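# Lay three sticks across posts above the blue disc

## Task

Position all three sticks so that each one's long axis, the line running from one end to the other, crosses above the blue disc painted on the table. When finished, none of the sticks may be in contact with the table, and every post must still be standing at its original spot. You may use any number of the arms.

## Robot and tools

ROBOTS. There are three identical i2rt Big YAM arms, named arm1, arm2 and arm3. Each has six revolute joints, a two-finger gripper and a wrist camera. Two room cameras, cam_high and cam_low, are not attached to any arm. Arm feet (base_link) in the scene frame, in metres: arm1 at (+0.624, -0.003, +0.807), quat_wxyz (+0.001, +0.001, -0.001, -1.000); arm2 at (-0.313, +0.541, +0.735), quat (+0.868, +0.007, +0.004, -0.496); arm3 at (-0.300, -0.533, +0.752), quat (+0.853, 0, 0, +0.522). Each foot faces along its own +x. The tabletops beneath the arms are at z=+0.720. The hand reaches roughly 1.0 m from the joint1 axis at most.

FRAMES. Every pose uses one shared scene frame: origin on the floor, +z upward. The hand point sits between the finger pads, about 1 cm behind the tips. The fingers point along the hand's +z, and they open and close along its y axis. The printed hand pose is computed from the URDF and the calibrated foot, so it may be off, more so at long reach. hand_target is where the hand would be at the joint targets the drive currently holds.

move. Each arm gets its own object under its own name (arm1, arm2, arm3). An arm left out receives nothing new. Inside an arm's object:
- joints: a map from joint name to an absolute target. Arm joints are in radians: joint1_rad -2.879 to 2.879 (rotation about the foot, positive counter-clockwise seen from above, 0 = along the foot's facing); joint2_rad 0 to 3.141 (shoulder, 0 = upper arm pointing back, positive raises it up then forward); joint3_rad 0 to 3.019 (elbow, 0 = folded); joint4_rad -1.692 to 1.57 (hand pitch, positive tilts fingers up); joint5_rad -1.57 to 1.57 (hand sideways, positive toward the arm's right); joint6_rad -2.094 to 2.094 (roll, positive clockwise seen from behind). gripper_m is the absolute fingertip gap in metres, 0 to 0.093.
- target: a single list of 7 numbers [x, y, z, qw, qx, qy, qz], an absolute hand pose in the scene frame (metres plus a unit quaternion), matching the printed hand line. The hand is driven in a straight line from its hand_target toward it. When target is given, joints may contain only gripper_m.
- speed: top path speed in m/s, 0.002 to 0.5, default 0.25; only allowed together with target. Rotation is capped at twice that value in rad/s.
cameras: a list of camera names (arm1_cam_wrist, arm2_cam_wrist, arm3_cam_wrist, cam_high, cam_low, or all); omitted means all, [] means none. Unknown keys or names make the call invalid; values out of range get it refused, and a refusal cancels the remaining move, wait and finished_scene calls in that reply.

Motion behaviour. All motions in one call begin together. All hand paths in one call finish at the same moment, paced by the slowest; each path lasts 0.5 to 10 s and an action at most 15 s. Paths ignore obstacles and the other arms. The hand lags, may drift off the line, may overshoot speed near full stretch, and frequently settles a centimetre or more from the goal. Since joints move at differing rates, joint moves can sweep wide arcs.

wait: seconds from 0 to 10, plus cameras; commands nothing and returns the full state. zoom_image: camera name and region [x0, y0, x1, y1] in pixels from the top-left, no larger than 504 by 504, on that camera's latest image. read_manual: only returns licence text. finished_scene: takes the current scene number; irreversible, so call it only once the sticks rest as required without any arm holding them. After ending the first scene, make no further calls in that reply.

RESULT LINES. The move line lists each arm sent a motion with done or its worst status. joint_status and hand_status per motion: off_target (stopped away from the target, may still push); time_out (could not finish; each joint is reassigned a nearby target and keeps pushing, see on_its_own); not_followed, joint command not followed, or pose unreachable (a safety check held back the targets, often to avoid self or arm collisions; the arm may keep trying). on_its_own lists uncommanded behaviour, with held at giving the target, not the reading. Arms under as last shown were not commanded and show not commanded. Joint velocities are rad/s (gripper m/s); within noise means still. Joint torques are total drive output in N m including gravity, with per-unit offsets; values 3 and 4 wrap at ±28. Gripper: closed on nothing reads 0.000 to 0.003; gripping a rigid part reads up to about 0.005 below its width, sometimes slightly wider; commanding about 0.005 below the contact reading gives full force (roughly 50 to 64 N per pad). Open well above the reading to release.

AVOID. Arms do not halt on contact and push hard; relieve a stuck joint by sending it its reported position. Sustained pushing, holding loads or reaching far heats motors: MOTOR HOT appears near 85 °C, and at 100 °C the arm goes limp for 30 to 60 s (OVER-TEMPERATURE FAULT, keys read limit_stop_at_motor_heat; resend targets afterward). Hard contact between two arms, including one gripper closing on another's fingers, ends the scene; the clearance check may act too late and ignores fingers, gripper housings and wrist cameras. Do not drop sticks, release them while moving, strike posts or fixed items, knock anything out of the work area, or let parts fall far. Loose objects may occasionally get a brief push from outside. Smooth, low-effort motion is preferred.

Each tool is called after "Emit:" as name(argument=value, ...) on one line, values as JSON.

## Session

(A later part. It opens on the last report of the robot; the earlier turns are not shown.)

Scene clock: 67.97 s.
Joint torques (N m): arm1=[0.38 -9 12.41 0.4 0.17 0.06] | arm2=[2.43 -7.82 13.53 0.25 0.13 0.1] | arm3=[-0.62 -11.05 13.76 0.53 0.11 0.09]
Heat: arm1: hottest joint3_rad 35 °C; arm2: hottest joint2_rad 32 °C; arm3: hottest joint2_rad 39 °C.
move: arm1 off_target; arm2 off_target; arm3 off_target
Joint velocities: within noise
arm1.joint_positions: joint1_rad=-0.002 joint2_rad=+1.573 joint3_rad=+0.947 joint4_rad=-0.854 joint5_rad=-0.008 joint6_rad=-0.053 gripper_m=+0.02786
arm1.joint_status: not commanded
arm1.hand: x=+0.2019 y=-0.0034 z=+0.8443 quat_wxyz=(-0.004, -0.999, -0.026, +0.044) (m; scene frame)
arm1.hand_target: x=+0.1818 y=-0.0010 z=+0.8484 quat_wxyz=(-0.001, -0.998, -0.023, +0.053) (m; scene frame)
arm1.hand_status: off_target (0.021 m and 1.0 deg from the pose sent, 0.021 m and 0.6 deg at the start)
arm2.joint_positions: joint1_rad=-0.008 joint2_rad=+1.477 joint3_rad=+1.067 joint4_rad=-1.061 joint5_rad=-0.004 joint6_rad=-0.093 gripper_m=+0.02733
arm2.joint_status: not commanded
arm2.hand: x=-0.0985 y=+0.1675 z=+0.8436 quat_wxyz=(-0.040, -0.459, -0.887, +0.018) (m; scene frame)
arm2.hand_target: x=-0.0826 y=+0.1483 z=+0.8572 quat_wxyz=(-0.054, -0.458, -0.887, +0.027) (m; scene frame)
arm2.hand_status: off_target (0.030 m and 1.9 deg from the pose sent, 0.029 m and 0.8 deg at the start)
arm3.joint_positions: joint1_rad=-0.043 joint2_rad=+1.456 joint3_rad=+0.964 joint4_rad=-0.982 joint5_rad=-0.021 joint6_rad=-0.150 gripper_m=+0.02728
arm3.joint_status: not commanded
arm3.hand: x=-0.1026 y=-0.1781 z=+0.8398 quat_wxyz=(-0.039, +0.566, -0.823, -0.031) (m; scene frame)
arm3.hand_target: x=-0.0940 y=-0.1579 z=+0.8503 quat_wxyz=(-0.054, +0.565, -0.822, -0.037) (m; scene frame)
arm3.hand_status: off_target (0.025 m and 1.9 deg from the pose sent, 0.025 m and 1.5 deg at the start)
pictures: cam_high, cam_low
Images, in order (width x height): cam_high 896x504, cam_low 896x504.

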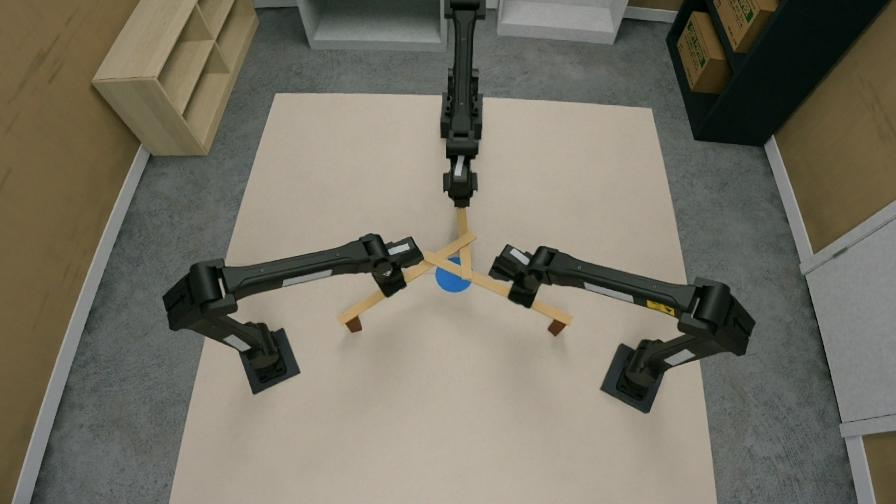

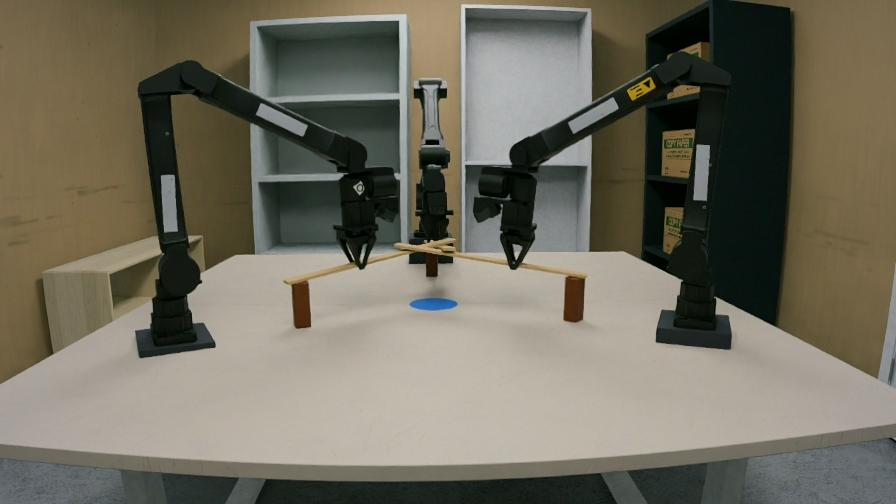

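Emit:
move(arm1={"target":[0.199,-0.002,0.842,0.0012,0.9988,0.0227,-0.045],"speed":0.03}, arm2={"target":[-0.0965,0.165,0.844,0.044,0.458,0.887,-0.022],"speed":0.03}, arm3={"target":[-0.1005,-0.1755,0.840,-0.043,0.5655,-0.823,-0.033],"speed":0.03})

Emit:
zoom_image(camera="cam_low", region=[270, 200, 600, 340])

Emit:
zoom_image(camera="cam_high", region=[320, 190, 590, 340])

Scene clock: 70.53 s.
Joint torques (N m): arm1=[0.44 -10.64 8.59 0.57 0.2 0.04] | arm2=[1.67 -10.05 8.36 1.01 0.12 0.02] | arm3=[-1.49 -12.4 9.28 0.77 -0.02 -0.03]
Heat: arm1: hottest joint3_rad 35 °C; arm2: hottest joint2_rad 32 °C; arm3: hottest joint2_rad 39 °C.
move: arm1 done; arm2 done; arm3 done
Joint velocities: within noise
arm1.joint_positions: joint1_rad=-0.002 joint2_rad=+1.574 joint3_rad=+0.947 joint4_rad=-0.855 joint5_rad=-0.008 joint6_rad=-0.053 gripper_m=+0.02786
arm1.joint_status: not commanded
arm1.hand: x=+0.2020 y=-0.0034 z=+0.8441 quat_wxyz=(-0.004, -0.999, -0.026, +0.044) (m; scene frame)
arm1.hand_target: x=+0.1991 y=-0.0020 z=+0.8419 quat_wxyz=(-0.001, -0.999, -0.023, +0.045) (m; scene frame)
arm1.hand_status: done (0.004 m and 0.6 deg from the pose sent, 0.004 m and 0.6 deg at the start)
arm2.joint_positions: joint1_rad=-0.008 joint2_rad=+1.477 joint3_rad=+1.067 joint4_rad=-1.061 joint5_rad=-0.004 joint6_rad=-0.093 gripper_m=+0.02733
arm2.joint_status: not commanded
arm2.hand: x=-0.0985 y=+0.1675 z=+0.8436 quat_wxyz=(-0.040, -0.459, -0.887, +0.018) (m; scene frame)
arm2.hand_target: x=-0.0965 y=+0.1651 z=+0.8439 quat_wxyz=(-0.044, -0.458, -0.888, +0.022) (m; scene frame)
arm2.hand_status: done (0.003 m and 0.7 deg from the pose sent, 0.003 m and 0.7 deg at the start)
arm3.joint_positions: joint1_rad=-0.043 joint2_rad=+1.456 joint3_rad=+0.964 joint4_rad=-0.983 joint5_rad=-0.021 joint6_rad=-0.150 gripper_m=+0.02728
arm3.joint_status: not commanded
arm3.hand: x=-0.1026 y=-0.1782 z=+0.8398 quat_wxyz=(-0.039, +0.566, -0.823, -0.031) (m; scene frame)
arm3.hand_target: x=-0.1005 y=-0.1755 z=+0.8401 quat_wxyz=(-0.043, +0.565, -0.823, -0.033) (m; scene frame)
arm3.hand_status: done (0.003 m and 0.5 deg from the pose sent, 0.003 m and 0.5 deg at the start)
pictures: arm1_cam_wrist, arm2_cam_wrist, arm3_cam_wrist, cam_high, cam_low
Images, in order (width x height): arm1_cam_wrist 672x504, arm2_cam_wrist 672x504, arm3_cam_wrist 672x504, cam_high 896x504, cam_low 896x504.

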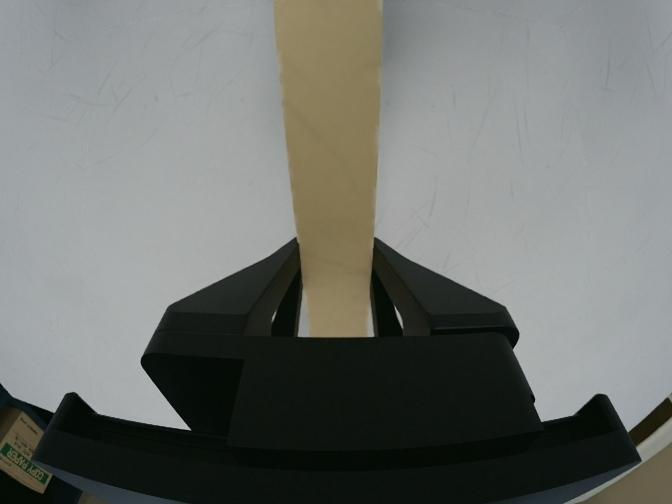

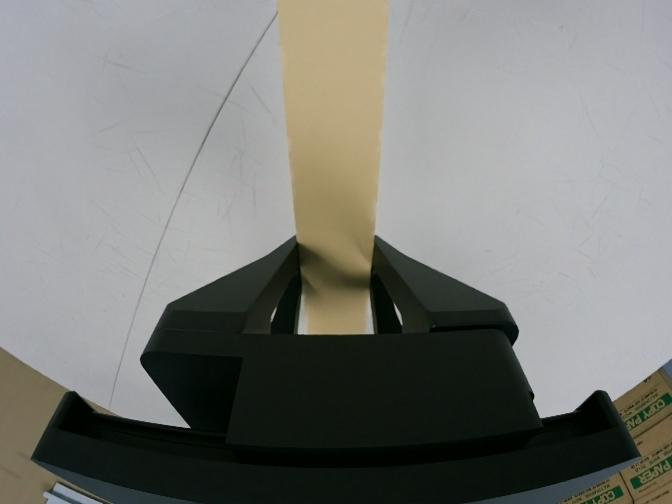

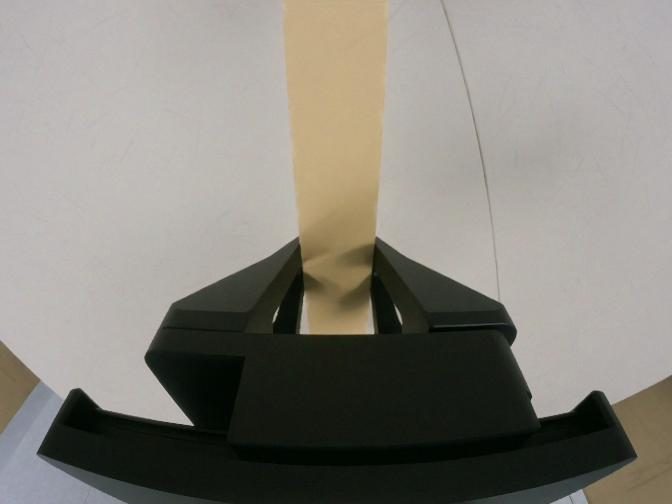

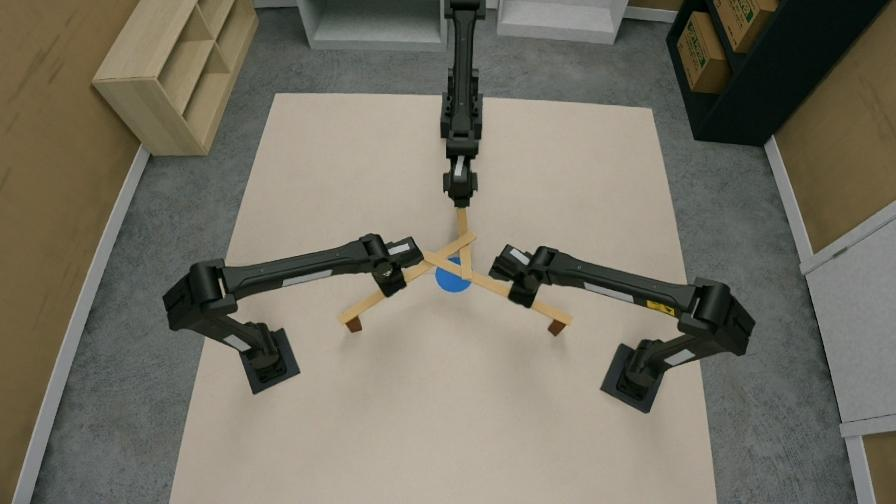

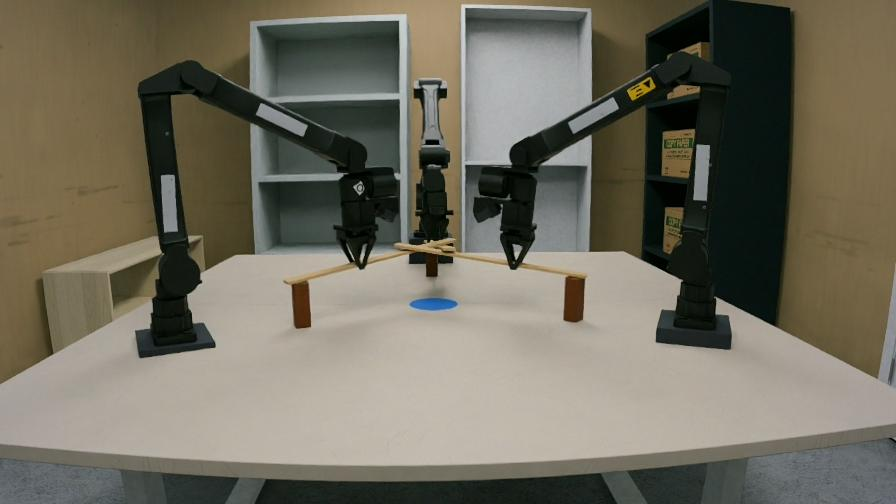

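Scaled by 1.527 from the camera's 896x504 image, which has a finer 1280x720 frame.

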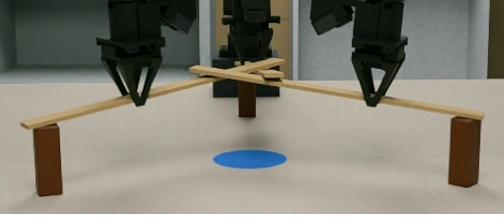

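Scaled by 1.867 from the camera's 896x504 image, which has a finer 1280x720 frame.

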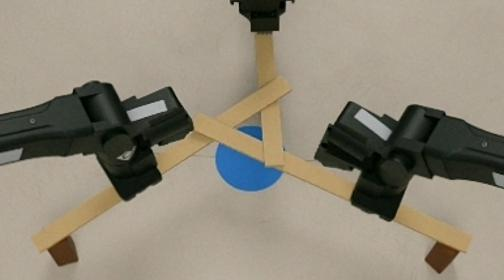

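Emit:
move(arm1={"joints":{"gripper_m":0.034}}, arm2={"joints":{"gripper_m":0.034}}, arm3={"joints":{"gripper_m":0.034}}, cameras=["cam_high","cam_low"])

Emit:
zoom_image(camera="cam_low", region=[270, 200, 600, 340])

Emit:
move(arm1={"joints":{"gripper_m":0.055}}, arm2={"joints":{"gripper_m":0.055}}, arm3={"joints":{"gripper_m":0.055}})

Scene clock: 71.70 s.
Joint torques (N m): arm1=[0.67 -10.34 8.66 0.61 -0.07 -0.02] | arm2=[1.73 -9.93 8.55 1.01 0.1 0.02] | arm3=[-1.44 -12.69 9.31 0.72 -0.02 0.01]
Heat: arm1: hottest joint3_rad 35 °C; arm2: hottest joint2_rad 32 °C; arm3: hottest joint2_rad 39 °C.
move: arm1 done; arm2 done; arm3 done
Joint velocities: within noise
arm1.joint_positions: joint1_rad=-0.002 joint2_rad=+1.574 joint3_rad=+0.947 joint4_rad=-0.855 joint5_rad=-0.005 joint6_rad=-0.053 gripper_m=+0.03389
arm1.joint_status: all done
arm1.hand: x=+0.2020 y=-0.0027 z=+0.8441 quat_wxyz=(-0.002, -0.999, -0.026, +0.044) (m; scene frame)
arm1.hand_target: x=+0.1991 y=-0.0020 z=+0.8420 quat_wxyz=(-0.001, -0.999, -0.023, +0.045) (m; scene frame)
arm1.hand_status: not commanded
arm2.joint_positions: joint1_rad=-0.008 joint2_rad=+1.477 joint3_rad=+1.067 joint4_rad=-1.061 joint5_rad=-0.004 joint6_rad=-0.093 gripper_m=+0.03390
arm2.joint_status: all done
arm2.hand: x=-0.0986 y=+0.1674 z=+0.8436 quat_wxyz=(-0.040, -0.459, -0.887, +0.018) (m; scene frame)
arm2.hand_target: x=-0.0965 y=+0.1651 z=+0.8439 quat_wxyz=(-0.044, -0.458, -0.888, +0.022) (m; scene frame)
arm2.hand_status: not commanded
arm3.joint_positions: joint1_rad=-0.043 joint2_rad=+1.456 joint3_rad=+0.963 joint4_rad=-0.982 joint5_rad=-0.021 joint6_rad=-0.150 gripper_m=+0.03393
arm3.joint_status: all done
arm3.hand: x=-0.1027 y=-0.1784 z=+0.8395 quat_wxyz=(-0.039, +0.566, -0.823, -0.031) (m; scene frame)
arm3.hand_target: x=-0.1004 y=-0.1755 z=+0.8401 quat_wxyz=(-0.043, +0.565, -0.823, -0.033) (m; scene frame)
arm3.hand_status: not commanded
pictures: cam_high, cam_low
Images, in order (width x height): cam_high 896x504, cam_low 896x504.

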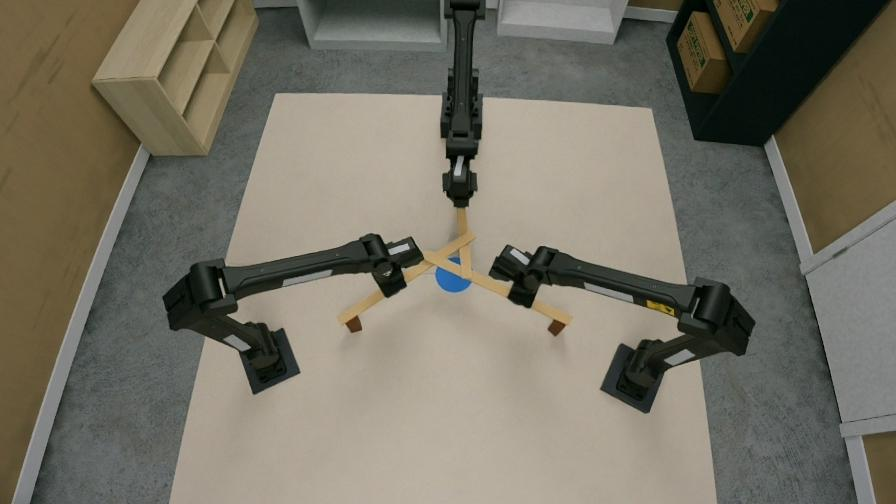

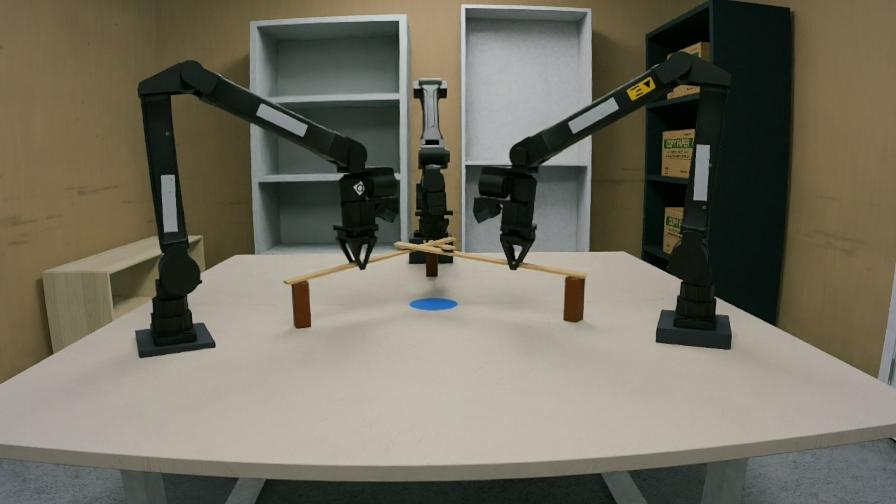

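Scaled by 1.527 from the camera's 896x504 image, which has a finer 1280x720 frame.

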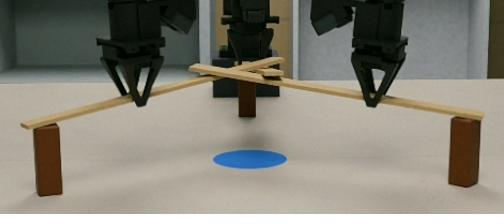

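Scene clock: 72.20 s.
Joint torques (N m): arm1=[1.26 -10.05 8.51 0.4 0.01 0.05] | arm2=[1.67 -9.93 8.38 1.02 0.09 0.02] | arm3=[-1.61 -12.45 9.28 0.76 -0.02 0]
Heat: arm1: hottest joint3_rad 35 °C; arm2: hottest joint2_rad 32 °C; arm3: hottest joint2_rad 39 °C.
move: arm1 done; arm2 done; arm3 done
Joint velocities: within noise
arm1.joint_positions: joint1_rad=-0.002 joint2_rad=+1.574 joint3_rad=+0.947 joint4_rad=-0.855 joint5_rad=-0.005 joint6_rad=-0.053 gripper_m=+0.05487
arm1.joint_status: all done
arm1.hand: x=+0.2020 y=-0.0027 z=+0.8441 quat_wxyz=(-0.002, -0.999, -0.026, +0.044) (m; scene frame)
arm1.hand_target: x=+0.1991 y=-0.0020 z=+0.8420 quat_wxyz=(-0.001, -0.999, -0.023, +0.045) (m; scene frame)
arm1.hand_status: not commanded
arm2.joint_positions: joint1_rad=-0.008 joint2_rad=+1.477 joint3_rad=+1.067 joint4_rad=-1.061 joint5_rad=-0.004 joint6_rad=-0.093 gripper_m=+0.05488
arm2.joint_status: all done
arm2.hand: x=-0.0986 y=+0.1674 z=+0.8436 quat_wxyz=(-0.040, -0.459, -0.887, +0.018) (m; scene frame)
arm2.hand_target: x=-0.0965 y=+0.1651 z=+0.8439 quat_wxyz=(-0.044, -0.458, -0.888, +0.022) (m; scene frame)
arm2.hand_status: not commanded
arm3.joint_positions: joint1_rad=-0.043 joint2_rad=+1.456 joint3_rad=+0.963 joint4_rad=-0.982 joint5_rad=-0.021 joint6_rad=-0.150 gripper_m=+0.05490
arm3.joint_status: all done
arm3.hand: x=-0.1027 y=-0.1784 z=+0.8395 quat_wxyz=(-0.039, +0.566, -0.823, -0.031) (m; scene frame)
arm3.hand_target: x=-0.1004 y=-0.1755 z=+0.8401 quat_wxyz=(-0.043, +0.565, -0.823, -0.033) (m; scene frame)
arm3.hand_status: not commanded
pictures: arm1_cam_wrist, arm2_cam_wrist, arm3_cam_wrist, cam_high, cam_low
Images, in order (width x height): arm1_cam_wrist 672x504, arm2_cam_wrist 672x504, arm3_cam_wrist 672x504, cam_high 896x504, cam_low 896x504.

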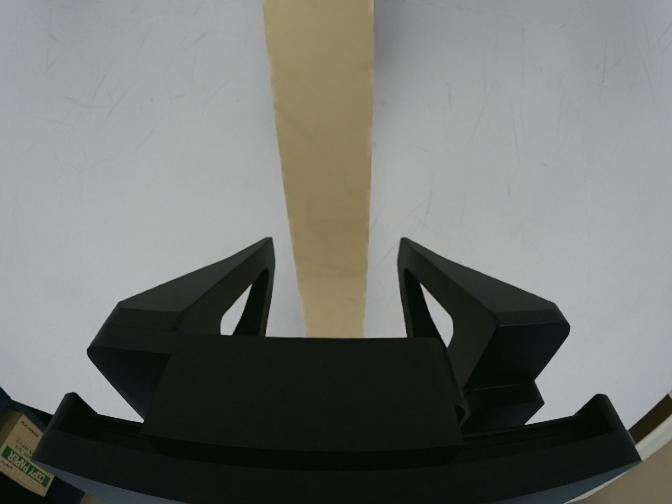

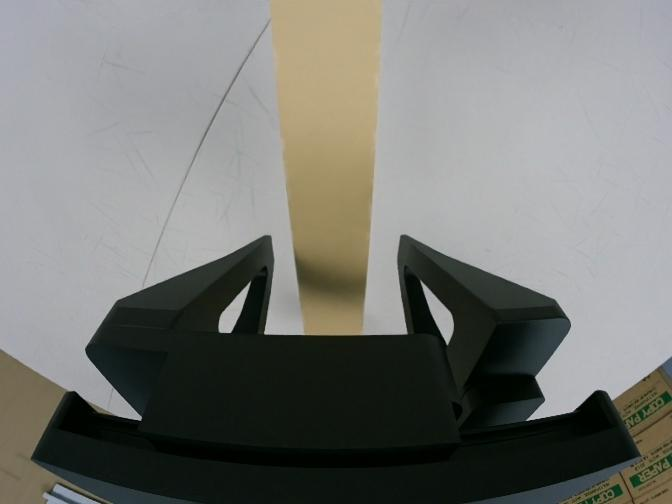

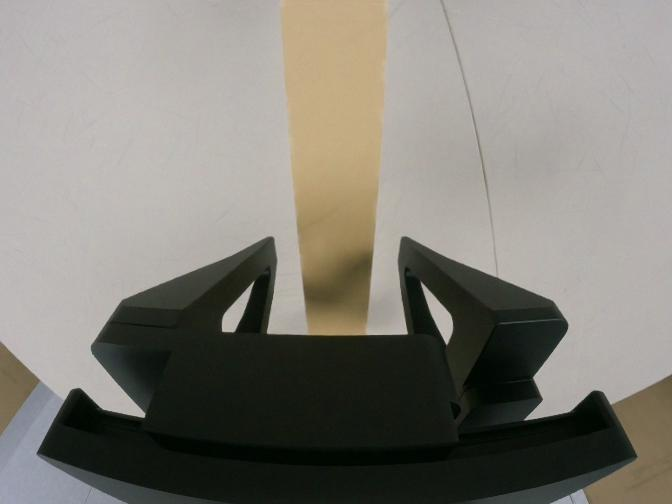

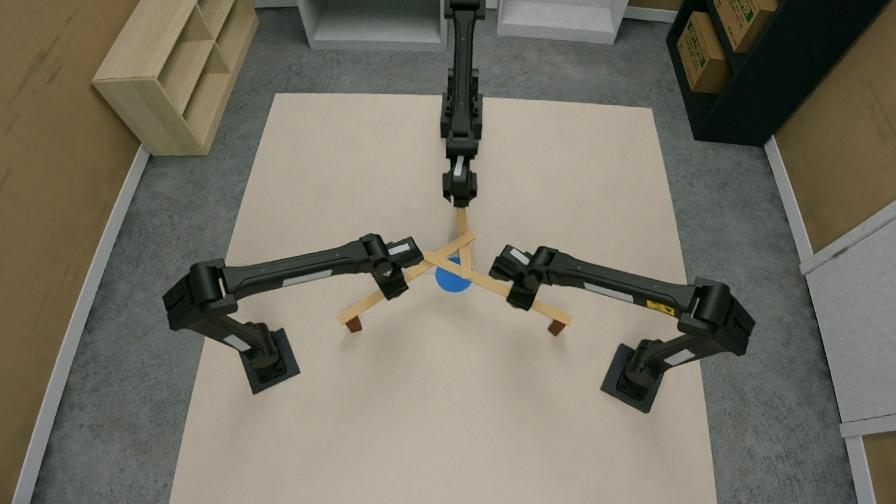

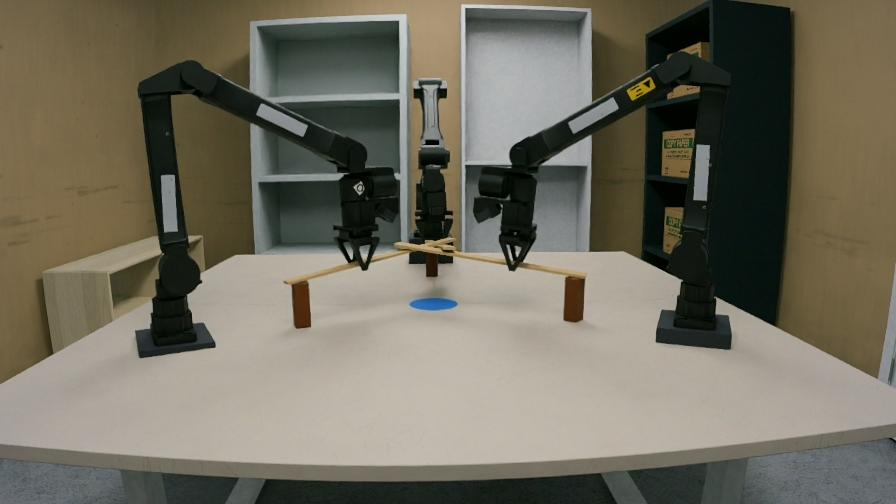

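Stable. Retreat upward along the hand axes, then finish.

Emit:
move(arm1={"target":[0.205,-0.002,0.95,0.0012,0.9988,0.0227,-0.045],"speed":0.12}, arm2={"target":[-0.102,0.171,0.95,0.044,0.458,0.887,-0.022],"speed":0.12}, arm3={"target":[-0.105,-0.183,0.95,-0.043,0.5655,-0.823,-0.033],"speed":0.12})

Emit:
wait(seconds=1, cameras=["cam_low","cam_high"])

Scene clock: 74.27 s.
Joint torques (N m): arm1=[-0.32 -9.99 13.41 -0.12 0.05 0.06] | arm2=[1.49 -10.4 13.75 -0.01 0.08 0] | arm3=[-1.44 -13.16 13.98 0.06 -0.01 0.02]
Heat: arm1: hottest joint3_rad 36 °C; arm2: hottest joint2_rad 33 °C; arm3: hottest joint2_rad 39 °C.
move: arm1 off_target; arm2 off_target; arm3 off_target
Joint velocities: within noise
arm1.joint_positions: joint1_rad=-0.002 joint2_rad=+1.429 joint3_rad=+1.046 joint4_rad=-1.136 joint5_rad=-0.005 joint6_rad=-0.053 gripper_m=+0.05487
arm1.joint_status: not commanded
arm1.hand: x=+0.2216 y=-0.0025 z=+0.9305 quat_wxyz=(-0.003, -0.999, -0.026, +0.025) (m; scene frame)
arm1.hand_target: x=+0.2059 y=-0.0020 z=+0.9501 quat_wxyz=(-0.001, -0.999, -0.023, +0.045) (m; scene frame)
arm1.hand_status: off_target (0.026 m and 2.4 deg from the pose sent, 0.106 m and 0.4 deg at the start)
arm2.joint_positions: joint1_rad=-0.008 joint2_rad=+1.389 joint3_rad=+1.186 joint4_rad=-1.325 joint5_rad=-0.004 joint6_rad=-0.093 gripper_m=+0.05488
arm2.joint_status: not commanded
arm2.hand: x=-0.1107 y=+0.1872 z=+0.9193 quat_wxyz=(-0.015, -0.459, -0.888, +0.003) (m; scene frame)
arm2.hand_target: x=-0.1028 y=+0.1725 z=+0.9500 quat_wxyz=(-0.044, -0.458, -0.887, +0.022) (m; scene frame)
arm2.hand_status: off_target (0.036 m and 4.0 deg from the pose sent, 0.106 m and 0.6 deg at the start)
arm3.joint_positions: joint1_rad=-0.043 joint2_rad=+1.346 joint3_rad=+1.101 joint4_rad=-1.272 joint5_rad=-0.021 joint6_rad=-0.150 gripper_m=+0.05491
arm3.joint_status: not commanded
arm3.hand: x=-0.1119 y=-0.1946 z=+0.9272 quat_wxyz=(-0.020, +0.567, -0.824, -0.021) (m; scene frame)
arm3.hand_target: x=-0.1054 y=-0.1838 z=+0.9498 quat_wxyz=(-0.043, +0.565, -0.823, -0.033) (m; scene frame)
arm3.hand_status: off_target (0.026 m and 3.0 deg from the pose sent, 0.111 m and 0.6 deg at the start)
pictures: arm1_cam_wrist, arm2_cam_wrist, arm3_cam_wrist, cam_high, cam_low
Images, in order (width x height): arm1_cam_wrist 672x504, arm2_cam_wrist 672x504, arm3_cam_wrist 672x504, cam_high 896x504, cam_low 896x504.

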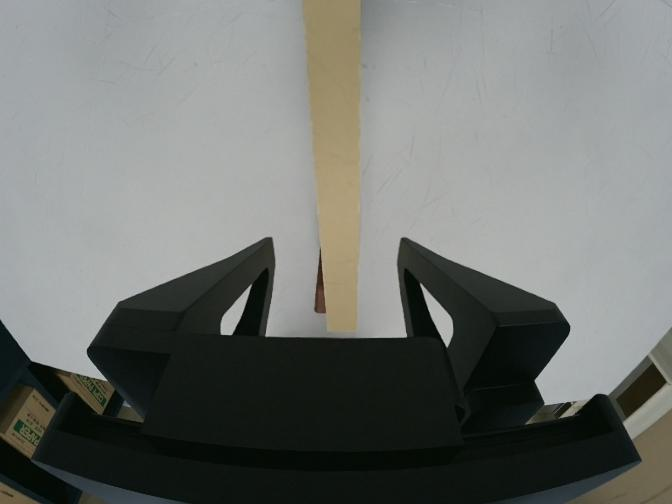

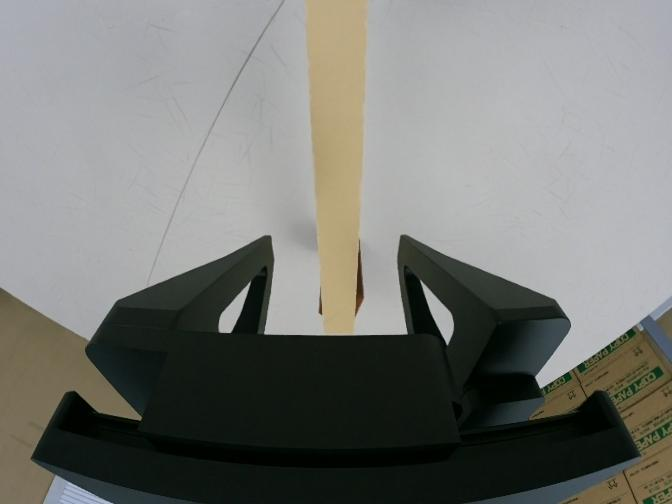

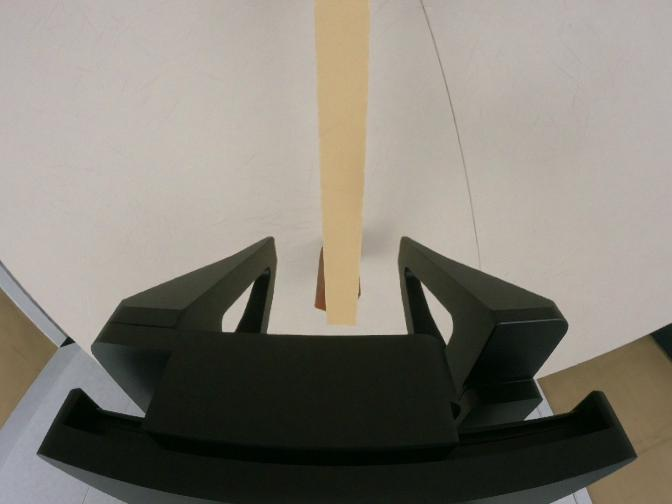

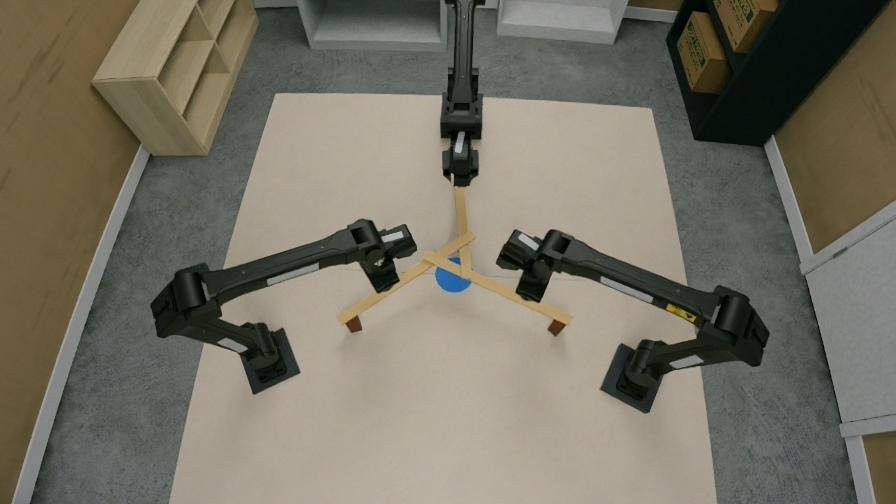

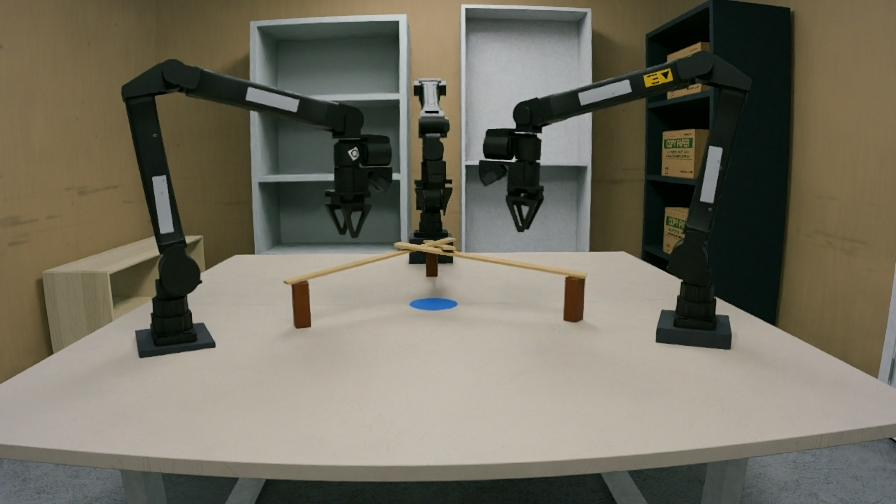

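Scene clock: 75.27 s.
Joint torques (N m): arm1=[0.97 -10.64 13.26 -0.5 0.08 0.05] | arm2=[1.55 -10.4 13.75 0.02 0.08 0] | arm3=[-1.38 -12.69 13.98 0.09 -0.02 0.01]
Heat: arm1: hottest joint3_rad 35 °C; arm2: hottest joint2_rad 33 °C; arm3: hottest joint2_rad 39 °C.
Joint velocities: within noise
arm1.joint_positions: joint1_rad=-0.002 joint2_rad=+1.429 joint3_rad=+1.046 joint4_rad=-1.136 joint5_rad=-0.005 joint6_rad=-0.053 gripper_m=+0.05487
arm1.joint_status: not commanded
arm1.hand: x=+0.2216 y=-0.0025 z=+0.9305 quat_wxyz=(-0.003, -0.999, -0.026, +0.025) (m; scene frame)
arm1.hand_target: x=+0.2058 y=-0.0020 z=+0.9501 quat_wxyz=(-0.001, -0.999, -0.023, +0.045) (m; scene frame)
arm1.hand_status: off_target (0.026 m and 2.4 deg from the pose sent, 0.106 m and 0.4 deg at the start)
arm2.joint_positions: joint1_rad=-0.008 joint2_rad=+1.389 joint3_rad=+1.186 joint4_rad=-1.325 joint5_rad=-0.004 joint6_rad=-0.093 gripper_m=+0.05488
arm2.joint_status: not commanded
arm2.hand: x=-0.1107 y=+0.1872 z=+0.9193 quat_wxyz=(-0.015, -0.459, -0.888, +0.003) (m; scene frame)
arm2.hand_target: x=-0.1028 y=+0.1725 z=+0.9500 quat_wxyz=(-0.044, -0.458, -0.887, +0.022) (m; scene frame)
arm2.hand_status: off_target (0.036 m and 4.0 deg from the pose sent, 0.106 m and 0.6 deg at the start)
arm3.joint_positions: joint1_rad=-0.043 joint2_rad=+1.346 joint3_rad=+1.101 joint4_rad=-1.272 joint5_rad=-0.021 joint6_rad=-0.150 gripper_m=+0.05491
arm3.joint_status: not commanded
arm3.hand: x=-0.1119 y=-0.1946 z=+0.9272 quat_wxyz=(-0.020, +0.567, -0.824, -0.021) (m; scene frame)
arm3.hand_target: x=-0.1054 y=-0.1838 z=+0.9498 quat_wxyz=(-0.043, +0.565, -0.823, -0.033) (m; scene frame)
arm3.hand_status: off_target (0.026 m and 3.0 deg from the pose sent, 0.111 m and 0.6 deg at the start)
wait: 1.00 s; at rest by 0.27 s
pictures: cam_high, cam_low
Images, in order (width x height): cam_high 896x504, cam_low 896x504.

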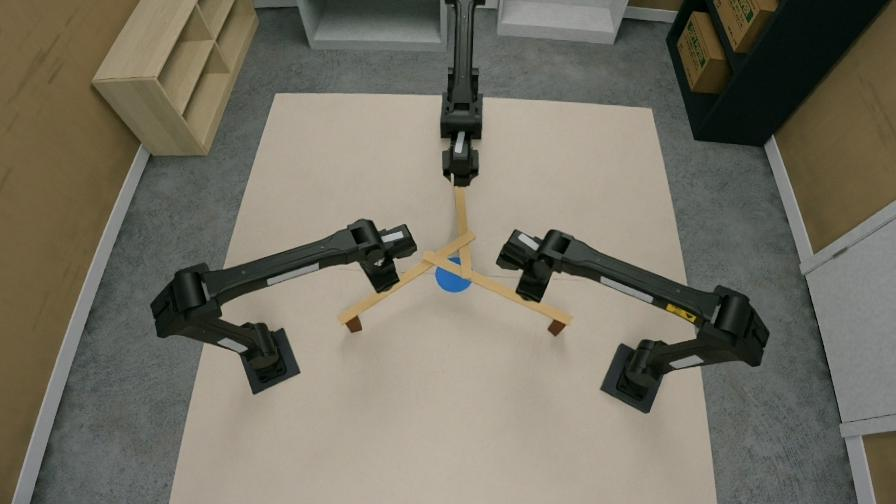

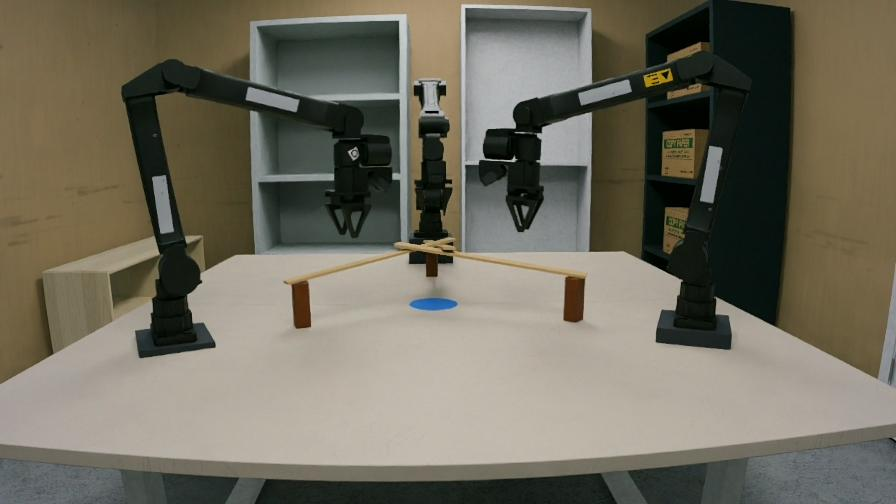

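Emit:
finished_scene(scene=1)

The scene is finished: the task was done.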